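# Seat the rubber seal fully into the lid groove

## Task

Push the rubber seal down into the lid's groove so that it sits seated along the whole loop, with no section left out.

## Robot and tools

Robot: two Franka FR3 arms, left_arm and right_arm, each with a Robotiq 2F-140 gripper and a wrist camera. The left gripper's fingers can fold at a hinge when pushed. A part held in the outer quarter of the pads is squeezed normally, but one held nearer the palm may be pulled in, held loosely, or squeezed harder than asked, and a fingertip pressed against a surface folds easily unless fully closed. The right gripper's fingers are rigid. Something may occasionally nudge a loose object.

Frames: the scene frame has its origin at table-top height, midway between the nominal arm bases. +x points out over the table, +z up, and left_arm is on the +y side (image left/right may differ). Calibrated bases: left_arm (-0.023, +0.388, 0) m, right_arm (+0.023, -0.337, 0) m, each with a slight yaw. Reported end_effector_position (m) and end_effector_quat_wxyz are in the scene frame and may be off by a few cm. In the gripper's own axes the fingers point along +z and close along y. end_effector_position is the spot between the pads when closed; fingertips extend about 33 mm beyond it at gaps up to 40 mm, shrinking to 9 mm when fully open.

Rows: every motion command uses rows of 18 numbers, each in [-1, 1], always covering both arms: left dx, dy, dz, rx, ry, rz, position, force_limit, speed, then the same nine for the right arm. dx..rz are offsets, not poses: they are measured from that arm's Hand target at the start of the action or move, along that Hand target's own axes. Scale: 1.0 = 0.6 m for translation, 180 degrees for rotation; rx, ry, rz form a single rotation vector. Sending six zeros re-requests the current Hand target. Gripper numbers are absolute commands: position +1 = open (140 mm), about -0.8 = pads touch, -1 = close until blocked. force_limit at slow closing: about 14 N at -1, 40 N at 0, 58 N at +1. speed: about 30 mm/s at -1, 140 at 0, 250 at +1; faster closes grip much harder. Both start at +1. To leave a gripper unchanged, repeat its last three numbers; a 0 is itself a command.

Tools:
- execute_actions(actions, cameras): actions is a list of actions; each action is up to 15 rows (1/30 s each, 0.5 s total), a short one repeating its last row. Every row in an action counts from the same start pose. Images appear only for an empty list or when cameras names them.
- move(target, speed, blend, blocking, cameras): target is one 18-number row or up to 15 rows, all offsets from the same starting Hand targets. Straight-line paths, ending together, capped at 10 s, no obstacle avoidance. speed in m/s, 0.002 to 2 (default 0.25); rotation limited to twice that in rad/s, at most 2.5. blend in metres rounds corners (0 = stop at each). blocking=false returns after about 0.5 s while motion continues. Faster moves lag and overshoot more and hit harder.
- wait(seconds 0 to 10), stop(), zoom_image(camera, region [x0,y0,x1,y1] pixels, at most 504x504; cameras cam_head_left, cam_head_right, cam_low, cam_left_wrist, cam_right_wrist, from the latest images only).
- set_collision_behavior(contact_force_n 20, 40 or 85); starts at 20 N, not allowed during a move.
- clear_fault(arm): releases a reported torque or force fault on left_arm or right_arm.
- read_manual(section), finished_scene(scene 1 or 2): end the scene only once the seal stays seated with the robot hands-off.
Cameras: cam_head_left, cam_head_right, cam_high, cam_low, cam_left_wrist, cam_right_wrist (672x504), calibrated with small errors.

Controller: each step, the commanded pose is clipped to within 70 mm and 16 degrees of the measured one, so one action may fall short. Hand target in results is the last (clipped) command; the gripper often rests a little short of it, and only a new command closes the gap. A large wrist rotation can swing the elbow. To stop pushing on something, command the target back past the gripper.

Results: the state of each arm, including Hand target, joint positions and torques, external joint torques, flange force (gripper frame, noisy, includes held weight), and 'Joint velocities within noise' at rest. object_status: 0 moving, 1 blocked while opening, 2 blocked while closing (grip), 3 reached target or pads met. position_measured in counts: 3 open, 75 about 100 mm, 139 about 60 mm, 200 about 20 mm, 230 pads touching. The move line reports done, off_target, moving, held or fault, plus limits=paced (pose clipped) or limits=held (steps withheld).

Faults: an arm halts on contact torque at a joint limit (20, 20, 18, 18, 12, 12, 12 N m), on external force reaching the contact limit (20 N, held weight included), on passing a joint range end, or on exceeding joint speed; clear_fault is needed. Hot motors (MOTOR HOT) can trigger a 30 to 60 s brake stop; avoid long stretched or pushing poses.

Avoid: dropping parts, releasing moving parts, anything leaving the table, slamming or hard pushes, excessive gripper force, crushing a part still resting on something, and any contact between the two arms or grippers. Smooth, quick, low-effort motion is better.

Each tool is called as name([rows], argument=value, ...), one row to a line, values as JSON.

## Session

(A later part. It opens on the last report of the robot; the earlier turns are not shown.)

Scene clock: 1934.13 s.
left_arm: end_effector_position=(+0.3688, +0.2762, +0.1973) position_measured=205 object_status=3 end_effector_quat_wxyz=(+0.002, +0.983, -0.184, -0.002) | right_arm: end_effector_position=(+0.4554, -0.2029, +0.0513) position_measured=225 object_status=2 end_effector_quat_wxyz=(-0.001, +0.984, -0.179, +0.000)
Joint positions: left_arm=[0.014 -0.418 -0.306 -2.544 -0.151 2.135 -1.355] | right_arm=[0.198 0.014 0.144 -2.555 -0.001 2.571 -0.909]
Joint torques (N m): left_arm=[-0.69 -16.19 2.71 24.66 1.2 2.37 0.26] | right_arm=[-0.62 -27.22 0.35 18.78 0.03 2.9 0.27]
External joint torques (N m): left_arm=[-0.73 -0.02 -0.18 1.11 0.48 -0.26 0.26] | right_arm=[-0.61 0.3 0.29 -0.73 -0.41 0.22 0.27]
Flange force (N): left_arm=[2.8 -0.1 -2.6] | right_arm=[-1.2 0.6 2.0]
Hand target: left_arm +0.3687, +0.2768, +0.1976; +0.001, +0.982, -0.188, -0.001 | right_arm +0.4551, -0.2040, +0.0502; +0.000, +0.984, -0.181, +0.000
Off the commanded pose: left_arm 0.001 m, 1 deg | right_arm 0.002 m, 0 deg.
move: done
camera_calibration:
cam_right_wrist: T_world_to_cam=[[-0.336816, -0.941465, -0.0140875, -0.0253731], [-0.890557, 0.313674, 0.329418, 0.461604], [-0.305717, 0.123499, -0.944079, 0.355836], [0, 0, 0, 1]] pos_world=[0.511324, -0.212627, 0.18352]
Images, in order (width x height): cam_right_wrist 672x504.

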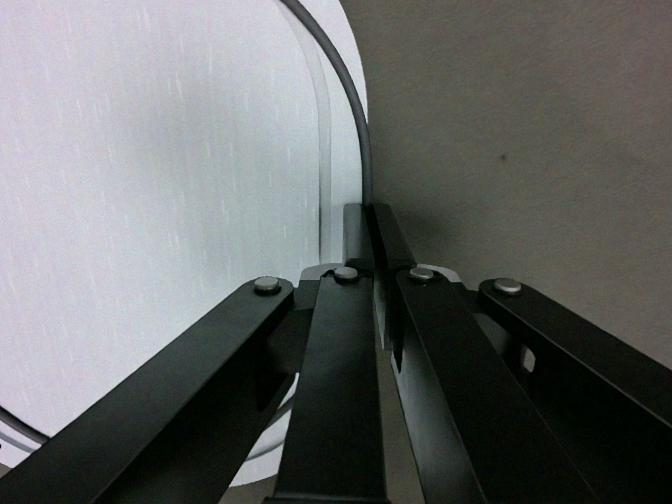

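move([
  [0, 0, 0, 0, 0, 0, -0.6, -0.8, -0.5, 0, 0, -0.0075, 0, 0, 0, -1, -1, -1],
  [0, 0, 0, 0, 0, 0, -0.6, -0.8, -0.5, -0.011, -0.0287, -0.0075, 0, 0, 0, -1, -1, -1],
  [0, 0, 0, 0, 0, 0, -0.6, -0.8, -0.5, -0.011, -0.0287, -0.001, 0, 0, 0, -1, -1, -1],
], speed=[0.02, 0.03, 0.015], blend=[0.0005, 0, 0], cameras=["cam_right_wrist"])

zoom_image(camera="cam_right_wrist", region=[230, 0, 450, 280])

Scene clock: 1952.57 s.
left_arm: end_effector_position=(+0.3688, +0.2762, +0.1973) position_measured=205 object_status=3 end_effector_quat_wxyz=(+0.002, +0.983, -0.184, -0.002) | right_arm: end_effector_position=(+0.4544, -0.1863, +0.0513) position_measured=225 object_status=2 end_effector_quat_wxyz=(+0.000, +0.984, -0.180, -0.001)
Joint positions: left_arm=[0.014 -0.418 -0.306 -2.544 -0.151 2.135 -1.355] | right_arm=[0.215 0.027 0.163 -2.538 -0.005 2.562 -0.87]
Joint velocities: left_arm=[within noise] | right_arm=[0 -0.001 0 0 -0.001 0.001 0.008]
Joint torques (N m): left_arm=[-0.68 -16.25 2.74 24.65 1.21 2.36 0.27] | right_arm=[-0.42 -27.41 1.1 19.28 0 3.17 0.27]
External joint torques (N m): left_arm=[-0.76 -0.16 -0.19 1.14 0.5 -0.27 0.27] | right_arm=[-0.43 0.45 0.94 -0.22 -0.44 0.5 0.27]
Flange force (N): left_arm=[2.4 0.0 -2.9] | right_arm=[-0.4 -1.1 3.0]
Hand target: left_arm +0.3687, +0.2768, +0.1976; +0.001, +0.982, -0.188, -0.001 | right_arm +0.4550, -0.1855, +0.0508; +0.000, +0.984, -0.181, +0.000
Off the commanded pose: left_arm 0.001 m, 1 deg | right_arm 0.001 m, 0 deg.
move: done
camera_calibration:
cam_right_wrist: T_world_to_cam=[[-0.338238, -0.940981, -0.0122269, -0.00938372], [-0.889116, 0.315284, 0.331767, 0.455011], [-0.308332, 0.123087, -0.943282, 0.354594], [0, 0, 0, 1]] pos_world=[0.510716, -0.195934, 0.18341]
Images, in order (width x height): cam_right_wrist 672x504.

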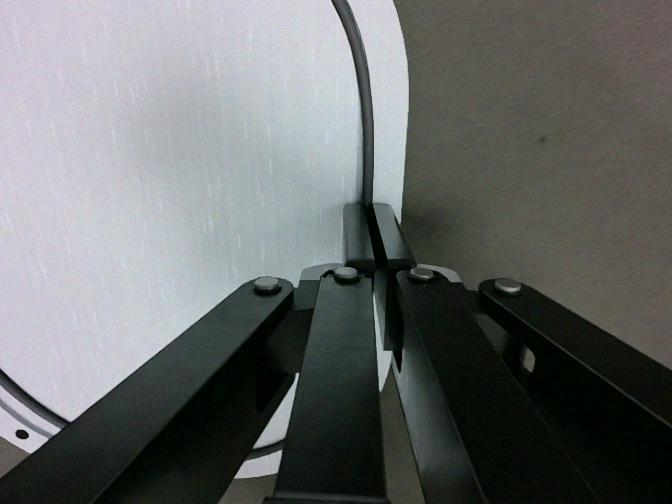

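Scaled by 1.800 from the camera's 672x504 image, which has a finer 960x720 frame.

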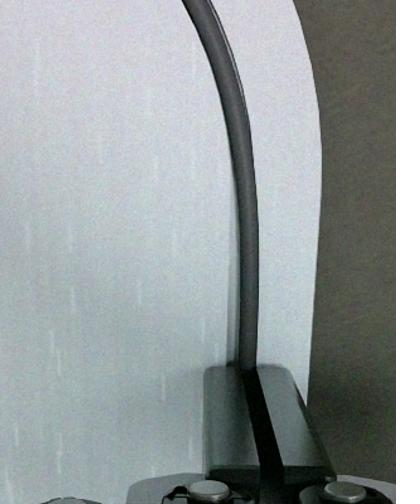

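move([
  [0, 0, 0, 0, 0, 0, -0.6, -0.8, -0.5, -0.002, 0.0004, 0.0030, 0, 0, 0, -1, -1, -1],
  [0, 0, 0, 0, 0, 0, -0.6, -0.8, -0.5, -0.004, 0.0007, 0.0075, 0, 0, 0, -1, -1, -1],
], speed=[0.012, 0.012], blend=[0.0005, 0], cameras=["cam_right_wrist"])

zoom_image(camera="cam_right_wrist", region=[290, 60, 450, 280])

Scene clock: 1963.83 s.
left_arm: end_effector_position=(+0.3688, +0.2762, +0.1973) position_measured=205 object_status=3 end_effector_quat_wxyz=(+0.002, +0.983, -0.184, -0.002) | right_arm: end_effector_position=(+0.4551, -0.1848, +0.0494) position_measured=225 object_status=2 end_effector_quat_wxyz=(-0.002, +0.984, -0.180, +0.002)
Joint positions: left_arm=[0.014 -0.418 -0.306 -2.544 -0.151 2.135 -1.355] | right_arm=[0.216 0.031 0.164 -2.542 -0.007 2.577 -0.865]
Joint torques (N m): left_arm=[-0.69 -16.24 2.74 24.67 1.2 2.36 0.23] | right_arm=[-0.47 -25.44 1.04 17.14 -0.03 3.14 0.19]
External joint torques (N m): left_arm=[-0.71 -0.17 -0.13 1.16 0.49 -0.26 0.23] | right_arm=[-0.59 2.35 0.75 -2.21 -0.46 0.47 0.19]
Flange force (N): left_arm=[2.5 -0.1 -2.9] | right_arm=[-1.5 0.5 8.3]
Hand target: left_arm +0.3687, +0.2768, +0.1976; +0.001, +0.982, -0.188, -0.001 | right_arm +0.4526, -0.1851, +0.0463; +0.000, +0.984, -0.181, +0.000
Off the commanded pose: left_arm 0.001 m, 1 deg | right_arm 0.004 m, 0 deg.
move: off_target (right_arm)
camera_calibration:
cam_right_wrist: T_world_to_cam=[[-0.338798, -0.940722, -0.0160708, -0.00739389], [-0.891004, 0.315312, 0.326634, 0.456925], [-0.302205, 0.124982, -0.945014, 0.350468], [0, 0, 0, 1]] pos_world=[0.51053, -0.194832, 0.181831]
Images, in order (width x height): cam_right_wrist 672x504.

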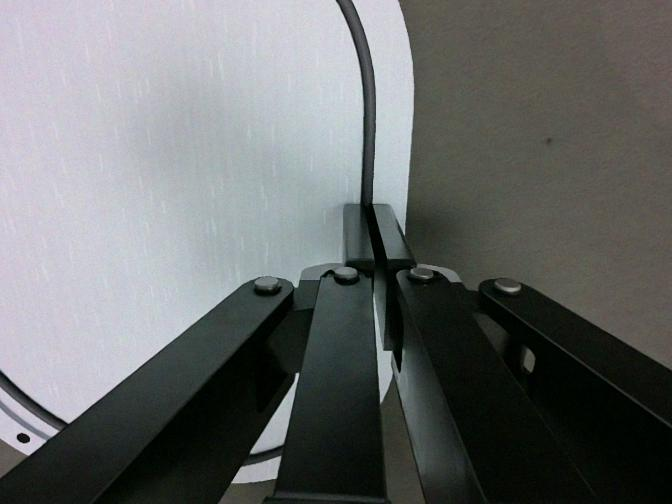

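Scaled by 2.291 from the camera's 672x504 image, which has a finer 960x720 frame.

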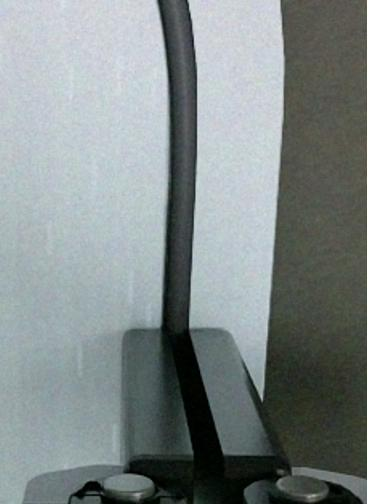

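move([
  [0, 0, 0, 0, 0, 0, -0.6, -0.8, -0.5, 0.0037, -0.002, -0.0053, 0, 0, 0, -1, -1, -1],
  [0, 0, 0, 0, 0, 0, -0.6, -0.8, -0.5, 0.0037, -0.002, -0.0053, 0, 0, 0, -0.6, -0.8, -0.5],
  [0, 0, 0, 0, 0, 0, -0.6, -0.8, -0.5, 0.0037, -0.002, -0.027, 0, 0, 0, -0.6, -0.8, -0.5],
  [0, 0, 0, 0, 0, 0, -0.6, -0.8, -0.5, 0.0037, -0.002, -0.027, 0, 0, 0, -1, -0.8, 0.5],
], speed=[0.02, 0.02, 0.04, 0.04], blend=[0, 0, 0, 0], cameras=["cam_right_wrist"])

zoom_image(camera="cam_right_wrist", region=[290, 60, 450, 280])

Scene clock: 1977.70 s.
left_arm: end_effector_position=(+0.3688, +0.2762, +0.1973) position_measured=205 object_status=3 end_effector_quat_wxyz=(+0.002, +0.983, -0.184, -0.002) | right_arm: end_effector_position=(+0.4554, -0.1857, +0.0619) position_measured=234 object_status=3 end_effector_quat_wxyz=(+0.000, +0.983, -0.182, +0.001)
Joint positions: left_arm=[0.014 -0.418 -0.306 -2.544 -0.151 2.135 -1.355] | right_arm=[0.216 0.002 0.164 -2.533 -0.003 2.536 -0.864]
Joint torques (N m): left_arm=[-0.66 -16.25 2.69 24.68 1.2 2.36 0.3] | right_arm=[-0.62 -28.13 1.09 19.88 0.63 2.48 -0.16]
External joint torques (N m): left_arm=[-0.67 -0.14 -0.16 1.17 0.48 -0.27 0.3] | right_arm=[-0.7 -0.75 1 -0.04 0.17 -0.18 -0.16]
Flange force (N): left_arm=[2.6 -0.2 -2.9] | right_arm=[-1.6 1.4 -2.5]
Hand target: left_arm +0.3687, +0.2768, +0.1976; +0.001, +0.982, -0.188, -0.001 | right_arm +0.4551, -0.1847, +0.0625; +0.000, +0.984, -0.181, +0.000
Off the commanded pose: left_arm 0.001 m, 1 deg | right_arm 0.001 m, 0 deg.
move: done
camera_calibration:
cam_right_wrist: T_world_to_cam=[[-0.342534, -0.939436, -0.0114215, -0.00622977], [-0.888842, 0.3201, 0.327867, 0.453191], [-0.304354, 0.122457, -0.944655, 0.362865], [0, 0, 0, 1]] pos_world=[0.51112, -0.195354, 0.194124]
Images, in order (width x height): cam_right_wrist 672x504.

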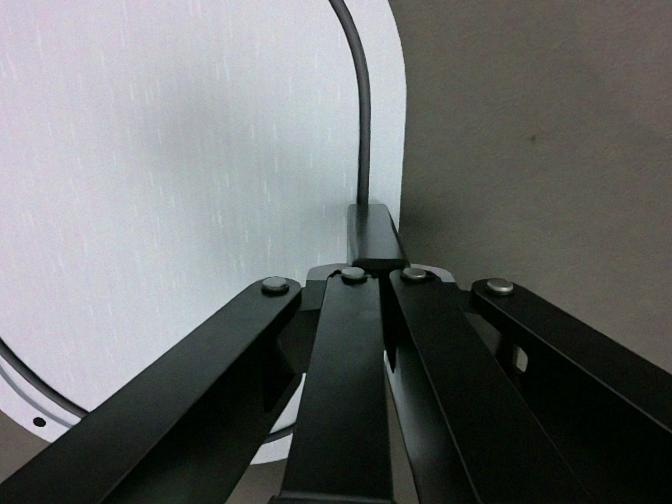

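Scaled by 2.291 from the camera's 672x504 image, which has a finer 960x720 frame.

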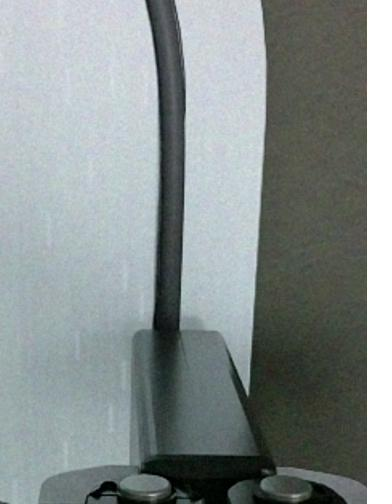

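move([
  [0, 0, 0, 0, 0, 0, -0.6, -0.8, -0.5, 0, -0.0023, 0.0133, 0, 0, 0, -1, -0.8, 0.5],
  [0, 0, 0, 0, 0, 0, -0.6, -0.8, -0.5, 0, -0.0023, 0.0178, 0, 0, 0, -1, -0.8, 0.5],
  [0, 0, 0, 0, 0, 0, -0.6, -0.8, -0.5, -0.0022, -0.0015, 0.0223, 0, 0, 0, -1, -0.8, 0.5],
  [0, 0, 0, 0, 0, 0, -0.6, -0.8, -0.5, -0.0040, -0.0006, 0.0310, 0, 0, 0, -1, -0.8, 0.5],
], speed=[0.05, 0.02, 0.015, 0.015], blend=[0.0005, 0.0005, 0.0005, 0])

move([
  [0, 0, 0, 0, 0, 0, -0.6, -0.8, -0.5, 0.0022, -0.0008, -0.010, 0, 0, 0, -1, -0.8, 0.5],
  [0, 0, 0, 0, 0, 0, -0.6, -0.8, -0.5, 0.0040, -0.0017, -0.030, 0, 0, 0, -1, -0.8, 0.5],
  [0, 0, 0, 0, 0, 0, -0.6, -0.8, -0.5, 0.0440, -0.0017, -0.030, 0, 0, 0, -1, -0.8, 0.5],
  [0, 0, 0, 0, 0, 0, -0.6, -0.8, -0.5, 0.0440, -0.0017, -0.0183, 0, 0, 0, -1, -0.8, 0.5],
  [0, 0, 0, 0, 0, 0, -0.6, -0.8, -0.5, 0.0440, -0.0017, -0.0138, 0, 0, 0, -1, -0.8, 0.5],
  [0, 0, 0, 0, 0, 0, -0.6, -0.8, -0.5, 0.0418, -0.0009, -0.0093, 0, 0, 0, -1, -0.8, 0.5],
  [0, 0, 0, 0, 0, 0, -0.6, -0.8, -0.5, 0.0400, 0, -0.0003, 0, 0, 0, -1, -0.8, 0.5],
], speed=[0.03, 0.05, 0.06, 0.05, 0.02, 0.015, 0.015], blend=[0.0005, 0.001, 0, 0.0005, 0.0005, 0.0005, 0], cameras=["cam_right_wrist"])

zoom_image(camera="cam_right_wrist", region=[230, 0, 450, 280])

Scene clock: 2002.23 s.
left_arm: end_effector_position=(+0.3688, +0.2762, +0.1973) position_measured=205 object_status=3 end_effector_quat_wxyz=(+0.002, +0.983, -0.184, -0.002) | right_arm: end_effector_position=(+0.4548, -0.1826, +0.0498) position_measured=234 object_status=3 end_effector_quat_wxyz=(-0.001, +0.984, -0.180, +0.001)
Joint positions: left_arm=[0.014 -0.418 -0.306 -2.544 -0.151 2.135 -1.355] | right_arm=[0.218 0.032 0.167 -2.539 -0.009 2.573 -0.86]
Joint velocities: left_arm=[within noise] | right_arm=[0 0 0.002 0.001 -0.002 0.001 0.005]
Joint torques (N m): left_arm=[-0.67 -16.27 2.74 24.64 1.2 2.37 0.28] | right_arm=[-1.13 -21.41 0.16 16.29 -0.29 4.5 0.36]
External joint torques (N m): left_arm=[-0.68 -0.12 -0.12 1.11 0.48 -0.26 0.28] | right_arm=[-1.01 6.5 0.11 -3.14 -0.74 1.82 0.36]
Flange force (N): left_arm=[2.5 -0.2 -2.7] | right_arm=[4.0 -3.2 23.1]
Hand target: left_arm +0.3687, +0.2768, +0.1976; +0.001, +0.982, -0.188, -0.001 | right_arm +0.4530, -0.1836, +0.0439; +0.000, +0.984, -0.181, +0.000
Off the commanded pose: left_arm 0.001 m, 1 deg | right_arm 0.006 m, 0 deg.
move: off_target (right_arm)

Scene clock: 2004.43 s.
left_arm: end_effector_position=(+0.3688, +0.2762, +0.1973) position_measured=205 object_status=3 end_effector_quat_wxyz=(+0.002, +0.983, -0.184, -0.002) | right_arm: end_effector_position=(+0.4768, -0.1898, +0.0499) position_measured=234 object_status=3 end_effector_quat_wxyz=(-0.002, +0.984, -0.181, +0.001)
Joint positions: left_arm=[0.014 -0.418 -0.306 -2.544 -0.151 2.135 -1.355] | right_arm=[0.203 0.077 0.151 -2.478 -0.018 2.557 -0.881]
Joint torques (N m): left_arm=[-0.7 -16.18 2.67 24.65 1.2 2.38 0.28] | right_arm=[-1.86 -23.78 -0.39 16.97 -0.37 4.29 0.07]
External joint torques (N m): left_arm=[-0.73 -0.1 -0.2 1.14 0.48 -0.25 0.28] | right_arm=[-1.93 5.97 -0.86 -2.71 -0.81 1.61 0.07]
Flange force (N): left_arm=[2.6 -0.1 -2.7] | right_arm=[5.3 -0.7 20.0]
Hand target: left_arm +0.3687, +0.2768, +0.1976; +0.001, +0.982, -0.188, -0.001 | right_arm +0.4754, -0.1921, +0.0441; +0.000, +0.984, -0.181, +0.000
Off the commanded pose: left_arm 0.001 m, 1 deg | right_arm 0.006 m, 0 deg.
move: off_target (right_arm)
camera_calibration:
cam_right_wrist: T_world_to_cam=[[-0.339536, -0.940467, -0.0153752, -0.00439251], [-0.890413, 0.316111, 0.327474, 0.477486], [-0.303118, 0.12488, -0.944735, 0.35847], [0, 0, 0, 1]] pos_world=[0.532327, -0.199835, 0.182227]
Images, in order (width x height): cam_right_wrist 672x504.

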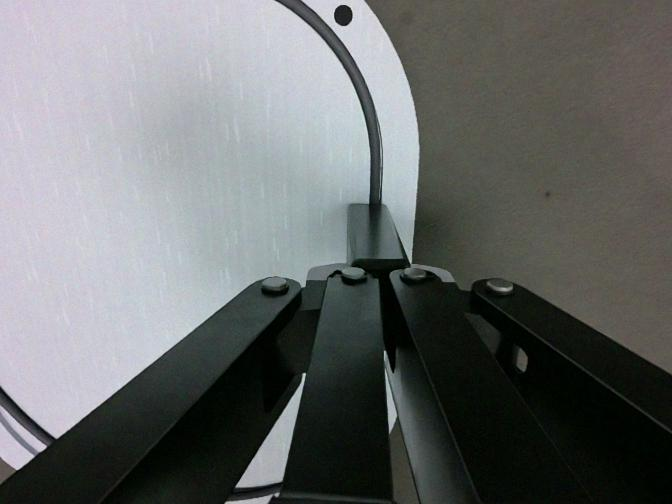

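Scaled by 1.800 from the camera's 672x504 image, which has a finer 960x720 frame.

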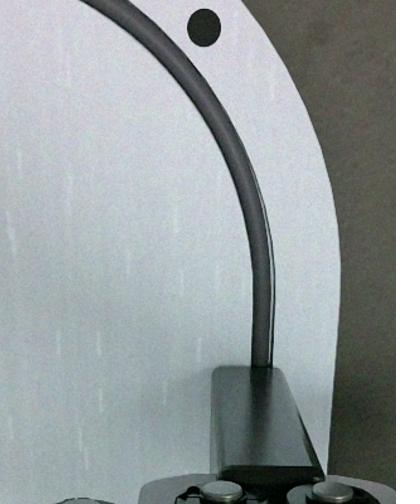

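move([
  [0, 0, 0, 0, 0, 0, -0.6, -0.8, -0.5, 0.0022, -0.0008, -0.010, 0, 0, 0, -1, -0.8, 0.5],
  [0, 0, 0, 0, 0, 0, -0.6, -0.8, -0.5, 0.0040, -0.0017, -0.030, 0, 0, 0, -1, -0.8, 0.5],
  [0, 0, 0, 0, 0, 0, -0.6, -0.8, -0.5, 0.0440, 0.0048, -0.030, 0, 0, 0, -1, -0.8, 0.5],
  [0, 0, 0, 0, 0, 0, -0.6, -0.8, -0.5, 0.0440, 0.0048, -0.0183, 0, 0, 0, -1, -0.8, 0.5],
  [0, 0, 0, 0, 0, 0, -0.6, -0.8, -0.5, 0.0440, 0.0048, -0.0138, 0, 0, 0, -1, -0.8, 0.5],
  [0, 0, 0, 0, 0, 0, -0.6, -0.8, -0.5, 0.0418, 0.0056, -0.0093, 0, 0, 0, -1, -0.8, 0.5],
  [0, 0, 0, 0, 0, 0, -0.6, -0.8, -0.5, 0.0400, 0.0065, -0.0003, 0, 0, 0, -1, -0.8, 0.5],
], speed=[0.03, 0.05, 0.06, 0.05, 0.02, 0.015, 0.015], blend=[0.0005, 0.001, 0, 0.0005, 0.0005, 0.0005, 0], cameras=["cam_right_wrist"])

zoom_image(camera="cam_right_wrist", region=[210, 0, 430, 260])

Scene clock: 2019.30 s.
left_arm: end_effector_position=(+0.3688, +0.2762, +0.1973) position_measured=205 object_status=3 end_effector_quat_wxyz=(+0.002, +0.983, -0.184, -0.002) | right_arm: end_effector_position=(+0.4975, -0.2027, +0.0499) position_measured=234 object_status=3 end_effector_quat_wxyz=(-0.001, +0.983, -0.182, +0.001)
Joint positions: left_arm=[0.014 -0.418 -0.306 -2.544 -0.151 2.135 -1.355] | right_arm=[0.183 0.117 0.134 -2.422 -0.025 2.539 -0.911]
Joint torques (N m): left_arm=[-0.7 -16.22 2.71 24.67 1.2 2.36 0.3] | right_arm=[-1.45 -25.69 0.18 17.65 -0.37 4.4 0.04]
External joint torques (N m): left_arm=[-0.66 -0.06 -0.09 1.12 0.48 -0.27 0.3] | right_arm=[-1.47 5.58 -0.42 -2.18 -0.83 1.74 0.04]
Flange force (N): left_arm=[2.7 -0.3 -2.7] | right_arm=[4.8 -1.4 18.3]
Hand target: left_arm +0.3687, +0.2768, +0.1976; +0.001, +0.982, -0.188, -0.001 | right_arm +0.4965, -0.2043, +0.0443; +0.000, +0.984, -0.181, +0.000
Off the commanded pose: left_arm 0.001 m, 1 deg | right_arm 0.006 m, 0 deg.
move: off_target (right_arm)
camera_calibration:
cam_right_wrist: T_world_to_cam=[[-0.34193, -0.939615, -0.0144149, -0.00810886], [-0.889145, 0.318523, 0.32858, 0.499784], [-0.304147, 0.125168, -0.944366, 0.366975], [0, 0, 0, 1]] pos_world=[0.553222, -0.212745, 0.182223]
Images, in order (width x height): cam_right_wrist 672x504.

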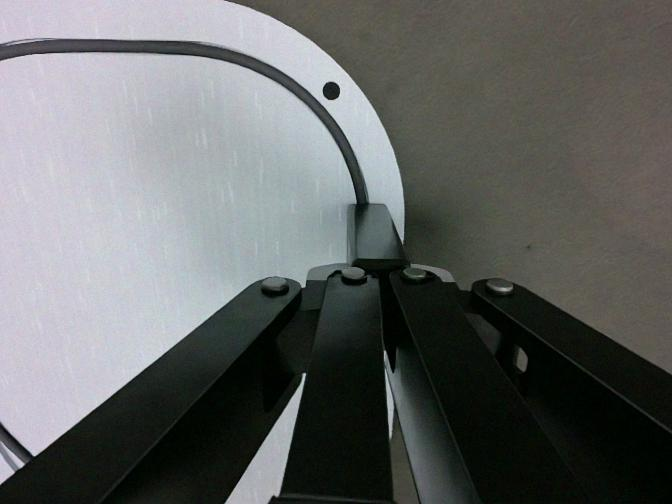

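Scaled by 1.938 from the camera's 672x504 image, which has a finer 960x720 frame.

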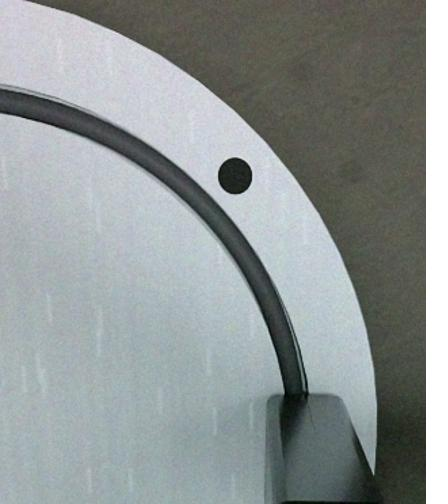

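move([
  [0, 0, 0, 0, 0, 0, -0.6, -0.8, -0.5, 0.0022, -0.0008, -0.010, 0, 0, 0, -1, -0.8, 0.5],
  [0, 0, 0, 0, 0, 0, -0.6, -0.8, -0.5, 0.0040, -0.0017, -0.030, 0, 0, 0, -1, -0.8, 0.5],
  [0, 0, 0, 0, 0, 0, -0.6, -0.8, -0.5, 0.0373, -0.0059, -0.030, 0, 0, 0, -1, -0.8, 0.5],
  [0, 0, 0, 0, 0, 0, -0.6, -0.8, -0.5, 0.0373, -0.0059, -0.0183, 0, 0, 0, -1, -0.8, 0.5],
  [0, 0, 0, 0, 0, 0, -0.6, -0.8, -0.5, 0.0373, -0.0059, -0.0138, 0, 0, 0, -1, -0.8, 0.5],
  [0, 0, 0, 0, 0, 0, -0.6, -0.8, -0.5, 0.0351, -0.0051, -0.0093, 0, 0, 0, -1, -0.8, 0.5],
  [0, 0, 0, 0, 0, 0, -0.6, -0.8, -0.5, 0.0333, -0.0042, -0.0003, 0, 0, 0, -1, -0.8, 0.5],
], speed=[0.03, 0.05, 0.06, 0.05, 0.02, 0.015, 0.015], blend=[0.0005, 0.001, 0, 0.0005, 0.0005, 0.0005, 0], cameras=["cam_right_wrist"])

zoom_image(camera="cam_right_wrist", region=[210, 0, 430, 260])

Scene clock: 2032.67 s.
left_arm: end_effector_position=(+0.3688, +0.2762, +0.1973) position_measured=205 object_status=3 end_effector_quat_wxyz=(+0.002, +0.983, -0.184, -0.002) | right_arm: end_effector_position=(+0.5169, -0.2079, +0.0500) position_measured=234 object_status=3 end_effector_quat_wxyz=(-0.001, +0.983, -0.182, +0.000)
Joint positions: left_arm=[0.014 -0.418 -0.306 -2.544 -0.151 2.135 -1.355] | right_arm=[0.172 0.159 0.125 -2.361 -0.031 2.52 -0.927]
Joint torques (N m): left_arm=[-0.69 -16.21 2.7 24.64 1.2 2.36 0.22] | right_arm=[-1.17 -27.91 0.48 17.44 -0.16 4.32 0.01]
External joint torques (N m): left_arm=[-0.76 -0.11 -0.23 1.11 0.49 -0.27 0.22] | right_arm=[-1.13 5.1 -0.24 -2.67 -0.64 1.66 0.01]
Flange force (N): left_arm=[2.6 0.1 -2.7] | right_arm=[1.9 0.3 16.3]
Hand target: left_arm +0.3687, +0.2768, +0.1976; +0.001, +0.982, -0.188, -0.001 | right_arm +0.5161, -0.2090, +0.0444; +0.000, +0.984, -0.181, +0.000
Off the commanded pose: left_arm 0.001 m, 1 deg | right_arm 0.006 m, 0 deg.
move: off_target (right_arm)
camera_calibration:
cam_right_wrist: T_world_to_cam=[[-0.341761, -0.939682, -0.0140637, -0.00640732], [-0.889011, 0.318407, 0.329053, 0.518525], [-0.304727, 0.12496, -0.944207, 0.373894], [0, 0, 0, 1]] pos_world=[0.572721, -0.217845, 0.182321]
Images, in order (width x height): cam_right_wrist 672x504.

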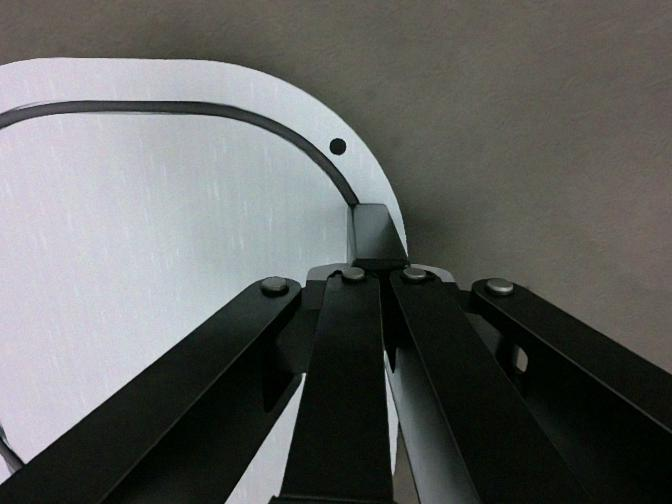

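Scaled by 1.938 from the camera's 672x504 image, which has a finer 960x720 frame.

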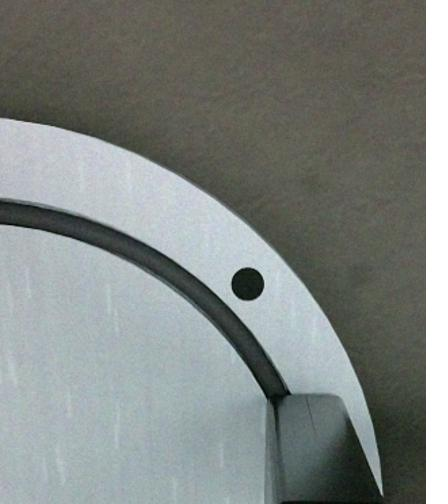

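move([
  [0, 0, 0, 0, 0, 0, -0.6, -0.8, -0.5, 0.0022, -0.0008, -0.010, 0, 0, 0, -1, -0.8, 0.5],
  [0, 0, 0, 0, 0, 0, -0.6, -0.8, -0.5, 0.0040, -0.0017, -0.030, 0, 0, 0, -1, -0.8, 0.5],
  [0, 0, 0, 0, 0, 0, -0.6, -0.8, -0.5, 0.0345, -0.0174, -0.030, 0, 0, 0, -1, -0.8, 0.5],
  [0, 0, 0, 0, 0, 0, -0.6, -0.8, -0.5, 0.0345, -0.0174, -0.0183, 0, 0, 0, -1, -0.8, 0.5],
  [0, 0, 0, 0, 0, 0, -0.6, -0.8, -0.5, 0.0345, -0.0174, -0.0138, 0, 0, 0, -1, -0.8, 0.5],
  [0, 0, 0, 0, 0, 0, -0.6, -0.8, -0.5, 0.0323, -0.0166, -0.0093, 0, 0, 0, -1, -0.8, 0.5],
  [0, 0, 0, 0, 0, 0, -0.6, -0.8, -0.5, 0.0305, -0.0157, -0.0003, 0, 0, 0, -1, -0.8, 0.5],
], speed=[0.03, 0.05, 0.06, 0.05, 0.02, 0.015, 0.015], blend=[0.0005, 0.001, 0, 0.0005, 0.0005, 0.0005, 0], cameras=["cam_right_wrist"])

zoom_image(camera="cam_right_wrist", region=[180, 40, 430, 260])

Scene clock: 2045.03 s.
left_arm: end_effector_position=(+0.3688, +0.2762, +0.1973) position_measured=205 object_status=3 end_effector_quat_wxyz=(+0.002, +0.983, -0.184, -0.002) | right_arm: end_effector_position=(+0.5374, -0.2063, +0.0501) position_measured=234 object_status=3 end_effector_quat_wxyz=(-0.001, +0.983, -0.181, +0.000)
Joint positions: left_arm=[0.014 -0.418 -0.306 -2.544 -0.151 2.135 -1.355] | right_arm=[0.17 0.207 0.12 -2.29 -0.039 2.496 -0.93]
Joint torques (N m): left_arm=[-0.71 -16.21 2.71 24.69 1.2 2.36 0.26] | right_arm=[-0.62 -30.01 1 18.42 -0.06 4.39 0.12]
External joint torques (N m): left_arm=[-0.77 -0.1 -0.2 1.17 0.48 -0.27 0.26] | right_arm=[-0.55 5.03 0.1 -2.04 -0.55 1.72 0.12]
Flange force (N): left_arm=[2.7 0.0 -2.8] | right_arm=[2.5 -1.6 15.3]
Hand target: left_arm +0.3687, +0.2768, +0.1976; +0.001, +0.982, -0.188, -0.001 | right_arm +0.5365, -0.2067, +0.0446; +0.000, +0.984, -0.181, +0.000
Off the commanded pose: left_arm 0.001 m, 1 deg | right_arm 0.006 m, 0 deg.
move: off_target (right_arm)
camera_calibration:
cam_right_wrist: T_world_to_cam=[[-0.340591, -0.940112, -0.0136674, 0.0013402], [-0.889319, 0.317403, 0.329191, 0.536148], [-0.305139, 0.124274, -0.944164, 0.380016], [0, 0, 0, 1]] pos_world=[0.593221, -0.216141, 0.18232]
Images, in order (width x height): cam_right_wrist 672x504.

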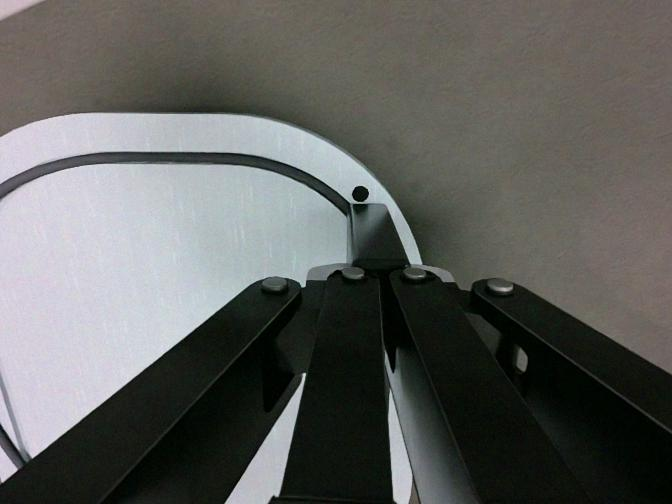

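Scaled by 2.016 from the camera's 672x504 image, which has a finer 960x720 frame.

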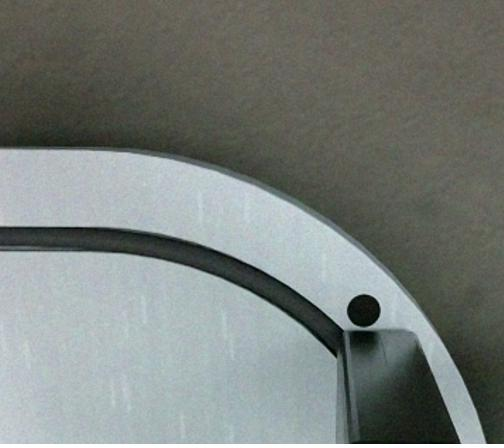

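move([
  [0, 0, 0, 0, 0, 0, -0.6, -0.8, -0.5, 0.0022, -0.0008, -0.010, 0, 0, 0, -1, -0.8, 0.5],
  [0, 0, 0, 0, 0, 0, -0.6, -0.8, -0.5, 0.0040, -0.0017, -0.030, 0, 0, 0, -1, -0.8, 0.5],
  [0, 0, 0, 0, 0, 0, -0.6, -0.8, -0.5, 0.0315, -0.0267, -0.030, 0, 0, 0, -1, -0.8, 0.5],
  [0, 0, 0, 0, 0, 0, -0.6, -0.8, -0.5, 0.0315, -0.0267, -0.0183, 0, 0, 0, -1, -0.8, 0.5],
  [0, 0, 0, 0, 0, 0, -0.6, -0.8, -0.5, 0.0315, -0.0267, -0.0138, 0, 0, 0, -1, -0.8, 0.5],
  [0, 0, 0, 0, 0, 0, -0.6, -0.8, -0.5, 0.0293, -0.0259, -0.0093, 0, 0, 0, -1, -0.8, 0.5],
  [0, 0, 0, 0, 0, 0, -0.6, -0.8, -0.5, 0.0275, -0.0250, -0.0005, 0, 0, 0, -1, -0.8, 0.5],
], speed=[0.03, 0.05, 0.06, 0.05, 0.02, 0.015, 0.015], blend=[0.0005, 0.001, 0, 0.0005, 0.0005, 0.0005, 0], cameras=["cam_right_wrist"])

zoom_image(camera="cam_right_wrist", region=[150, 100, 430, 280])

Scene clock: 2059.47 s.
left_arm: end_effector_position=(+0.3688, +0.2762, +0.1973) position_measured=205 object_status=3 end_effector_quat_wxyz=(+0.002, +0.983, -0.184, -0.002) | right_arm: end_effector_position=(+0.5584, -0.1986, +0.0502) position_measured=234 object_status=3 end_effector_quat_wxyz=(-0.001, +0.984, -0.180, +0.000)
Joint positions: left_arm=[0.014 -0.418 -0.306 -2.544 -0.151 2.135 -1.355] | right_arm=[0.179 0.26 0.117 -2.21 -0.046 2.469 -0.924]
Joint velocities: left_arm=[within noise] | right_arm=[0.002 -0.002 -0.001 -0.002 -0.002 0.003 0.002]
Joint torques (N m): left_arm=[-0.7 -16.16 2.71 24.65 1.2 2.37 0.29] | right_arm=[0.33 -32.45 1.3 18.42 0.1 4.11 0.34]
External joint torques (N m): left_arm=[-0.7 -0.04 -0.15 1.11 0.49 -0.26 0.29] | right_arm=[0.41 4.49 0.17 -2.35 -0.42 1.45 0.34]
Flange force (N): left_arm=[2.7 -0.2 -2.6] | right_arm=[-0.3 -1.5 13.1]
Hand target: left_arm +0.3687, +0.2768, +0.1976; +0.001, +0.982, -0.188, -0.001 | right_arm +0.5573, -0.1985, +0.0449; +0.000, +0.984, -0.181, +0.000
Off the commanded pose: left_arm 0.001 m, 1 deg | right_arm 0.005 m, 0 deg.
move: off_target (right_arm)
camera_calibration:
cam_right_wrist: T_world_to_cam=[[-0.338245, -0.940958, -0.0137577, 0.0142352], [-0.890219, 0.315197, 0.328879, 0.552465], [-0.305125, 0.123489, -0.944272, 0.385397], [0, 0, 0, 1]] pos_world=[0.614224, -0.208333, 0.182421]
Images, in order (width x height): cam_right_wrist 672x504.

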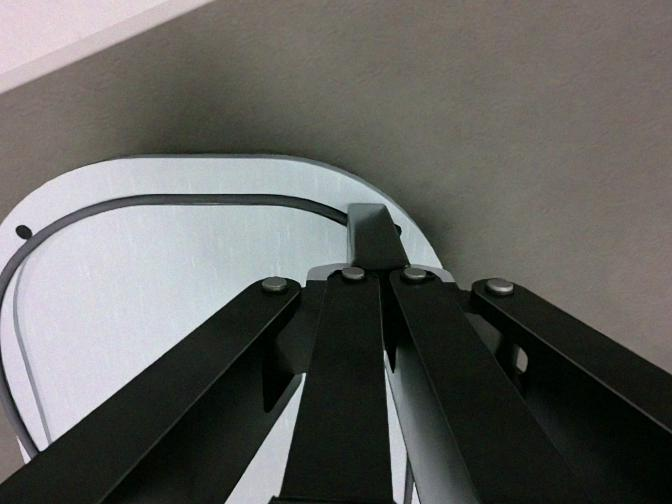

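Scaled by 1.800 from the camera's 672x504 image, which has a finer 960x720 frame.

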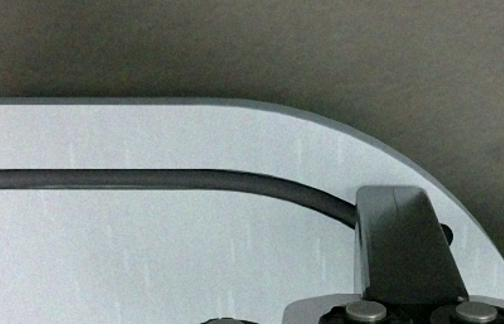

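move([
  [0, 0, 0, 0, 0, 0, -0.6, -0.8, -0.5, 0.0022, -0.0008, -0.010, 0, 0, 0, -1, -0.8, 0.5],
  [0, 0, 0, 0, 0, 0, -0.6, -0.8, -0.5, 0.0040, -0.0017, -0.0585, 0, 0, 0, -1, -0.8, 0.5],
  [0, 0, 0, 0, 0, 0, -0.6, -0.8, -0.5, -0.2307, 0.0356, -0.0585, 0, 0, 0, -1, -0.8, 0.5],
], speed=[0.03, 0.06, 0.12], blend=[0.0005, 0.005, 0], cameras=["cam_right_wrist", "cam_high"])

zoom_image(camera="cam_high", region=[190, 230, 350, 370])

Scene clock: 2081.00 s.
left_arm: end_effector_position=(+0.3688, +0.2762, +0.1973) position_measured=205 object_status=3 end_effector_quat_wxyz=(+0.002, +0.983, -0.184, -0.002) | right_arm: end_effector_position=(+0.4204, -0.1700, +0.0799) position_measured=234 object_status=3 end_effector_quat_wxyz=(+0.001, +0.984, -0.177, +0.000)
Joint positions: left_arm=[0.014 -0.418 -0.306 -2.544 -0.151 2.135 -1.355] | right_arm=[0.248 -0.113 0.198 -2.608 0.035 2.496 -0.841]
Joint velocities: left_arm=[within noise] | right_arm=[0 0 0 0.001 0 0.001 0.007]
Joint torques (N m): left_arm=[-0.74 -16.21 2.74 24.68 1.21 2.36 0.23] | right_arm=[-0.57 -24.55 0.39 19.69 0.66 2.89 0.36]
External joint torques (N m): left_arm=[-0.77 -0.05 -0.15 1.09 0.5 -0.28 0.23] | right_arm=[-0.51 -0.81 1.13 -0.76 0.16 0.23 0.36]
Flange force (N): left_arm=[2.7 0.0 -2.7] | right_arm=[-4.5 1.8 -0.5]
Hand target: left_arm +0.3687, +0.2768, +0.1976; +0.001, +0.982, -0.188, -0.001 | right_arm +0.4203, -0.1693, +0.0800; +0.000, +0.984, -0.181, +0.000
Off the commanded pose: left_arm 0.001 m, 1 deg | right_arm 0.001 m, 0 deg.
move: done
camera_calibration:
cam_right_wrist: T_world_to_cam=[[-0.332548, -0.943033, -0.00999476, -0.00820095], [-0.891377, 0.310836, 0.329892, 0.410521], [-0.307993, 0.118614, -0.943966, 0.368261], [0, 0, 0, 1]] pos_world=[0.476624, -0.179019, 0.212116]
Images, in order (width x height): cam_high 672x504, cam_right_wrist 672x504.

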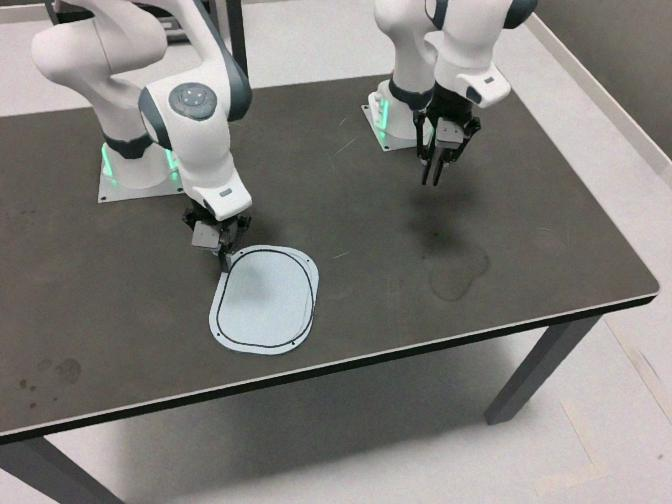

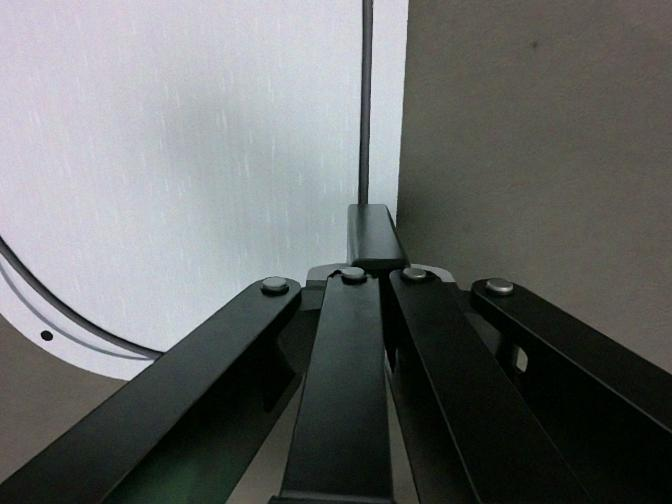

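Scaled by 3.150 from the camera's 672x504 image, which has a finer 960x720 frame.

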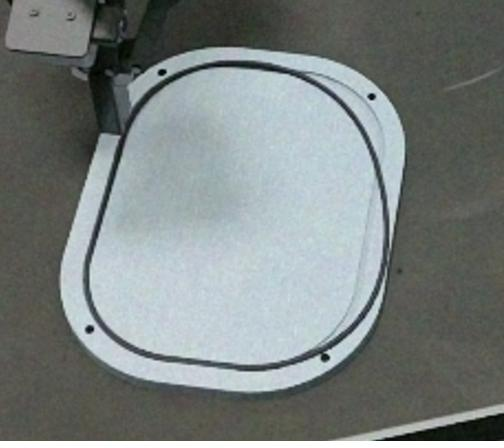

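move([
  [0, 0, 0, 0, 0, 0, -0.6, -0.8, -0.5, 0.008, 0, 0.0425, 0, 0, 0, -1, -0.8, 0.5],
  [0, 0, 0, 0, 0, 0, -0.6, -0.8, -0.5, 0.008, 0, 0.0470, 0, 0, 0, -1, -0.8, 0.5],
  [0, 0, 0, 0, 0, 0, -0.6, -0.8, -0.5, 0.0058, 0.0008, 0.0515, 0, 0, 0, -1, -0.8, 0.5],
  [0, 0, 0, 0, 0, 0, -0.6, -0.8, -0.5, 0.0040, 0.0014, 0.0595, 0, 0, 0, -1, -0.8, 0.5],
], speed=[0.06, 0.02, 0.015, 0.015], blend=[0.0005, 0.0005, 0.0005, 0], cameras=["cam_right_wrist"])

zoom_image(camera="cam_right_wrist", region=[290, 0, 450, 280])

Scene clock: 2096.83 s.
left_arm: end_effector_position=(+0.3688, +0.2762, +0.1973) position_measured=205 object_status=3 end_effector_quat_wxyz=(+0.002, +0.983, -0.184, -0.002) | right_arm: end_effector_position=(+0.4225, -0.1701, +0.0497) position_measured=234 object_status=3 end_effector_quat_wxyz=(+0.000, +0.984, -0.178, +0.000)
Joint positions: left_arm=[0.014 -0.418 -0.306 -2.544 -0.151 2.135 -1.355] | right_arm=[0.242 -0.031 0.199 -2.618 0.012 2.587 -0.825]
Joint velocities: left_arm=[within noise] | right_arm=[-0.001 -0.001 0.002 -0.001 -0.003 0.001 0.006]
Joint torques (N m): left_arm=[-0.7 -16.22 2.71 24.64 1.2 2.36 0.26] | right_arm=[-1.63 -18.27 -0.23 16.41 -0.17 5.06 0.37]
External joint torques (N m): left_arm=[-0.7 -0.11 -0.13 1.1 0.48 -0.26 0.26] | right_arm=[-1.6 7.06 -0.02 -2.8 -0.6 2.39 0.37]
Flange force (N): left_arm=[2.5 -0.1 -2.7] | right_arm=[7.1 -5.2 28.0]
Hand target: left_arm +0.3687, +0.2768, +0.1976; +0.001, +0.982, -0.188, -0.001 | right_arm +0.4222, -0.1710, +0.0443; +0.000, +0.984, -0.181, +0.000
Off the commanded pose: left_arm 0.001 m, 1 deg | right_arm 0.005 m, 0 deg.
move: off_target (right_arm)
camera_calibration:
cam_right_wrist: T_world_to_cam=[[-0.335006, -0.942141, -0.0118443, -0.00664229], [-0.890734, 0.312578, 0.329982, 0.422445], [-0.307188, 0.121096, -0.943913, 0.340386], [0, 0, 0, 1]] pos_world=[0.478623, -0.179524, 0.181817]
Images, in order (width x height): cam_right_wrist 672x504.

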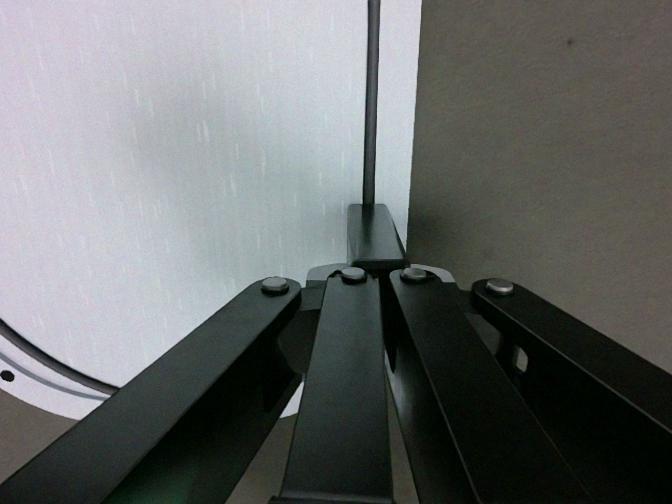

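Scaled by 1.800 from the camera's 672x504 image, which has a finer 960x720 frame.

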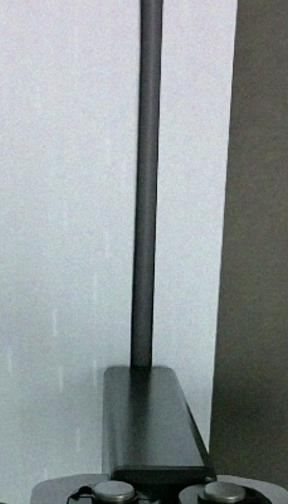

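move([
  [0, 0, 0, 0, 0, 0, -0.6, -0.8, -0.5, 0.0022, -0.0008, -0.010, 0, 0, 0, -1, -0.8, 0.5],
  [0, 0, 0, 0, 0, 0, -0.6, -0.8, -0.5, 0.0040, -0.0017, -0.0678, 0, 0, 0, -1, -0.8, 0.5],
  [0, 0, 0, 0, 0, 0, -0.6, -0.8, -0.5, -0.1413, -0.11, -0.0678, 0, 0, 0.5, -1, -0.8, 0.5],
], speed=[0.03, 0.06, 0.25], blend=[0.0005, 0.003, 0], cameras=["cam_right_wrist"])

zoom_image(camera="cam_right_wrist", region=[150, 0, 430, 260])

Scene clock: 2113.73 s.
left_arm: end_effector_position=(+0.3688, +0.2762, +0.1973) position_measured=205 object_status=3 end_effector_quat_wxyz=(+0.002, +0.983, -0.184, -0.002) | right_arm: end_effector_position=(+0.3661, -0.0787, +0.0846) position_measured=234 object_status=3 end_effector_quat_wxyz=(+0.001, -0.569, +0.822, +0.001)
Joint positions: left_arm=[0.014 -0.418 -0.306 -2.544 -0.151 2.135 -1.355] | right_arm=[-0.032 -0.171 0.738 -2.61 0.19 2.477 0.866]
Joint velocities: left_arm=[within noise] | right_arm=[0.001 0 0.001 0 0 -0.001 0.005]
Joint torques (N m): left_arm=[-0.75 -16.24 2.69 24.65 1.2 2.37 0.28] | right_arm=[-0.96 -15.97 -1.98 20.61 0.07 2.34 0.32]
External joint torques (N m): left_arm=[-0.69 -0.19 -0.09 1.15 0.49 -0.25 0.27] | right_arm=[-0.9 -0.14 1.18 0.15 -0.4 -0.18 0.32]
Flange force (N): left_arm=[2.3 -0.2 -2.9] | right_arm=[-4.6 -1.6 2.3]
Hand target: left_arm +0.3687, +0.2768, +0.1976; +0.001, +0.982, -0.188, -0.001 | right_arm +0.3664, -0.0792, +0.0850; +0.000, -0.568, +0.823, +0.000
Off the commanded pose: left_arm 0.001 m, 1 deg | right_arm 0.001 m, 0 deg.
move: done
camera_calibration:
cam_right_wrist: T_world_to_cam=[[-0.941818, 0.335934, -0.0112886, 0.383758], [0.313357, 0.889681, 0.332077, -0.0635193], [0.121599, 0.309219, -0.943185, 0.202806], [0, 0, 0, 1]] pos_world=[0.356673, -0.135117, 0.216709]
Images, in order (width x height): cam_right_wrist 672x504.

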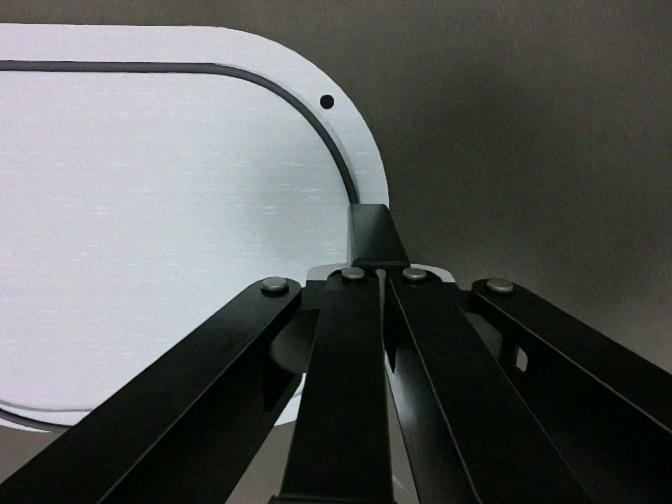

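Scaled by 1.800 from the camera's 672x504 image, which has a finer 960x720 frame.

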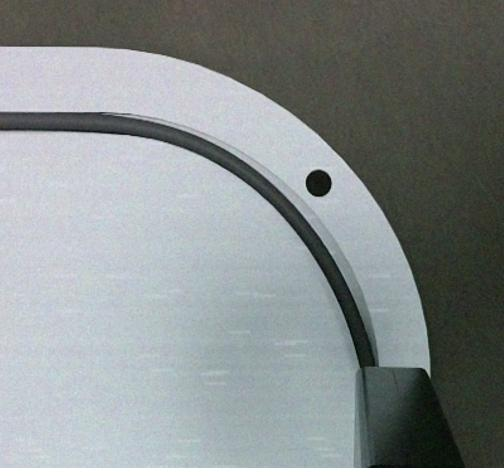

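move([
  [0, 0, 0, 0, 0, 0, -0.6, -0.8, -0.5, 0, -0.0045, 0.0508, 0, 0, 0, -1, -0.8, 0.5],
  [0, 0, 0, 0, 0, 0, -0.6, -0.8, -0.5, 0, -0.0045, 0.0553, 0, 0, 0, -1, -0.8, 0.5],
  [0, 0, 0, 0, 0, 0, -0.6, -0.8, -0.5, 0.0008, -0.0023, 0.0598, 0, 0, 0, -1, -0.8, 0.5],
  [0, 0, 0, 0, 0, 0, -0.6, -0.8, -0.5, 0.0015, -0.0004, 0.0668, 0, 0, 0, -1, -0.8, 0.5],
], speed=[0.06, 0.02, 0.015, 0.015], blend=[0.0005, 0.0005, 0.0005, 0], cameras=["cam_right_wrist"])

zoom_image(camera="cam_right_wrist", region=[150, 0, 430, 260])

Scene clock: 2128.23 s.
left_arm: end_effector_position=(+0.3688, +0.2762, +0.1973) position_measured=205 object_status=3 end_effector_quat_wxyz=(+0.002, +0.983, -0.184, -0.002) | right_arm: end_effector_position=(+0.3744, -0.0822, +0.0526) position_measured=234 object_status=3 end_effector_quat_wxyz=(+0.006, -0.567, +0.824, -0.005)
Joint positions: left_arm=[0.014 -0.418 -0.306 -2.544 -0.151 2.135 -1.355] | right_arm=[-0.079 -0.058 0.765 -2.625 0.056 2.594 0.959]
Joint velocities: left_arm=[within noise] | right_arm=[0 -0.001 0.002 0 0 0 0.006]
Joint torques (N m): left_arm=[-0.69 -16.2 2.71 24.66 1.21 2.36 0.29] | right_arm=[1.77 -8.41 2.73 14.24 0.8 3.78 0.3]
External joint torques (N m): left_arm=[-0.74 -0.2 -0.18 1.22 0.49 -0.25 0.29] | right_arm=[1.81 9 3.84 -4.87 0.38 1.24 0.3]
Flange force (N): left_arm=[2.5 -0.1 -3.0] | right_arm=[-15.1 -1.1 37.2]
Hand target: left_arm +0.3687, +0.2768, +0.1976; +0.001, +0.982, -0.188, -0.001 | right_arm +0.3663, -0.0801, +0.0449; +0.000, -0.568, +0.823, +0.000
Off the commanded pose: left_arm 0.001 m, 1 deg | right_arm 0.011 m, 1 deg.
move: off_target (right_arm)
camera_calibration:
cam_right_wrist: T_world_to_cam=[[-0.939657, 0.341044, -0.0271006, 0.392883], [0.313226, 0.889458, 0.332797, -0.0523431], [0.137603, 0.304226, -0.942609, 0.166288], [0, 0, 0, 1]] pos_world=[0.362689, -0.138023, 0.184812]
Images, in order (width x height): cam_right_wrist 672x504.

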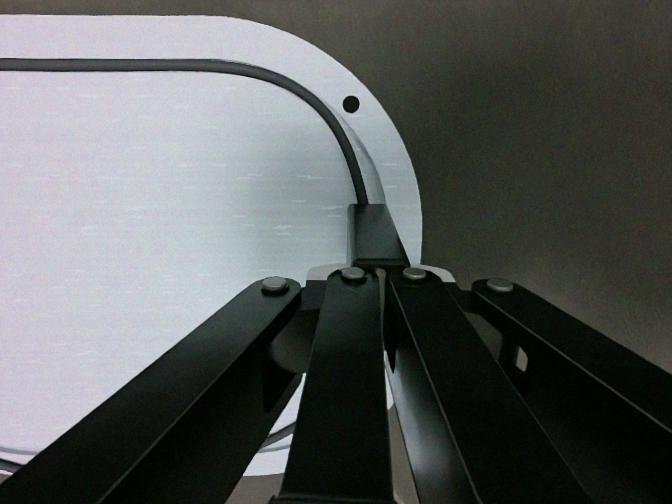

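Scaled by 1.800 from the camera's 672x504 image, which has a finer 960x720 frame.

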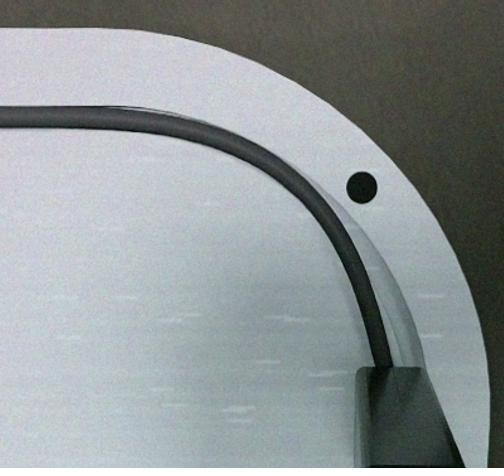

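move([
  [0, 0, 0, 0, 0, 0, -0.6, -0.8, -0.5, -0.006, -0.009, -0.012, 0, 0, 0, -1, -0.8, 0.5],
  [0, 0, 0, 0, 0, 0, -0.6, -0.8, -0.5, -0.006, -0.009, -0.10, 0, 0, 0, -1, -0.8, 0.5],
], speed=[0.02, 0.06], blend=[0.0005, 0], cameras=["cam_right_wrist", "cam_low"])

zoom_image(camera="cam_right_wrist", region=[150, 0, 430, 260])

Scene clock: 2142.97 s.
left_arm: end_effector_position=(+0.3688, +0.2762, +0.1973) position_measured=205 object_status=3 end_effector_quat_wxyz=(+0.002, +0.983, -0.184, -0.002) | right_arm: end_effector_position=(+0.3733, -0.0790, +0.1045) position_measured=234 object_status=3 end_effector_quat_wxyz=(+0.001, -0.566, +0.824, -0.001)
Joint positions: left_arm=[0.014 -0.418 -0.306 -2.544 -0.151 2.135 -1.355] | right_arm=[-0.019 -0.205 0.711 -2.577 0.198 2.413 0.859]
Joint velocities: left_arm=[within noise] | right_arm=[0 0 0.001 0 0 -0.002 -0.006]
Joint torques (N m): left_arm=[-0.73 -16.22 2.71 24.65 1.21 2.35 0.28] | right_arm=[-0.26 -16.4 -3.34 21.01 0.63 2.3 -0.23]
External joint torques (N m): left_arm=[-0.74 -0.2 -0.14 1.18 0.5 -0.27 0.28] | right_arm=[-0.3 -0.54 0.28 -0.21 0.12 -0.22 -0.23]
Flange force (N): left_arm=[2.4 -0.1 -3.0] | right_arm=[2.4 1.3 -2.0]
Hand target: left_arm +0.3687, +0.2768, +0.1976; +0.001, +0.982, -0.188, -0.001 | right_arm +0.3726, -0.0786, +0.1049; +0.000, -0.568, +0.823, +0.000
Off the commanded pose: left_arm 0.001 m, 1 deg | right_arm 0.001 m, 0 deg.
move: done
camera_calibration:
cam_right_wrist: T_world_to_cam=[[-0.938931, 0.343813, -0.0142118, 0.390722], [0.320224, 0.888136, 0.329652, -0.0744986], [0.125961, 0.30497, -0.943995, 0.218865], [0, 0, 0, 1]] pos_world=[0.363148, -0.134917, 0.236719]
Images, in order (width x height): cam_low 672x504, cam_right_wrist 672x504.

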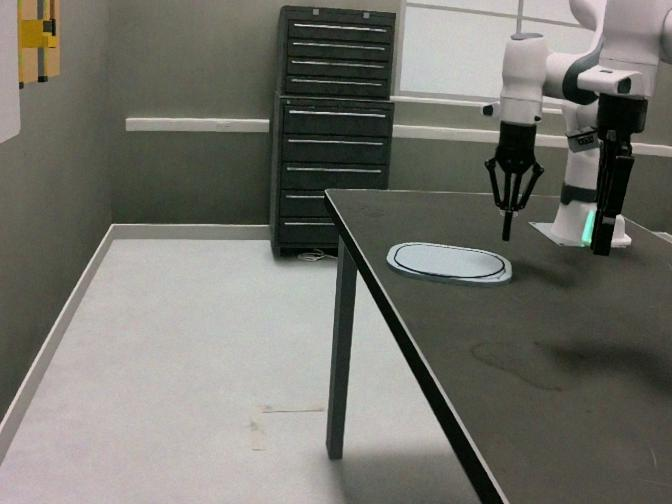

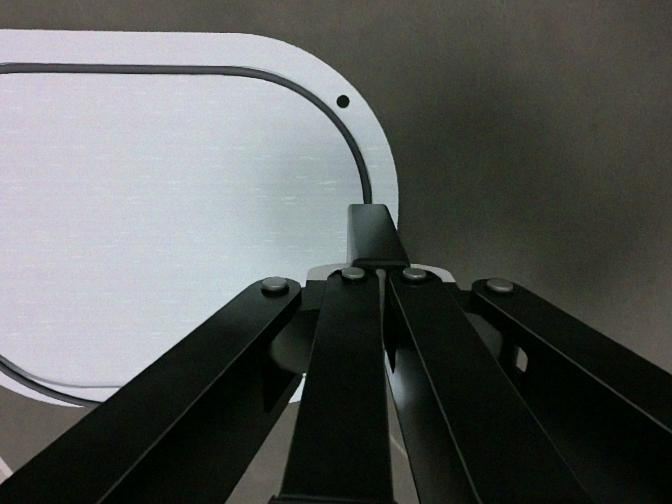

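Scaled by 1.800 from the camera's 672x504 image, which has a finer 960x720 frame.

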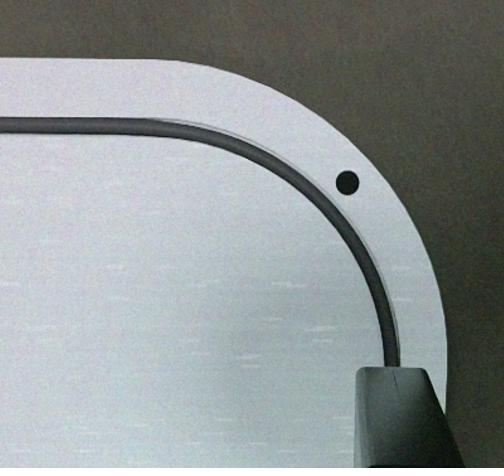

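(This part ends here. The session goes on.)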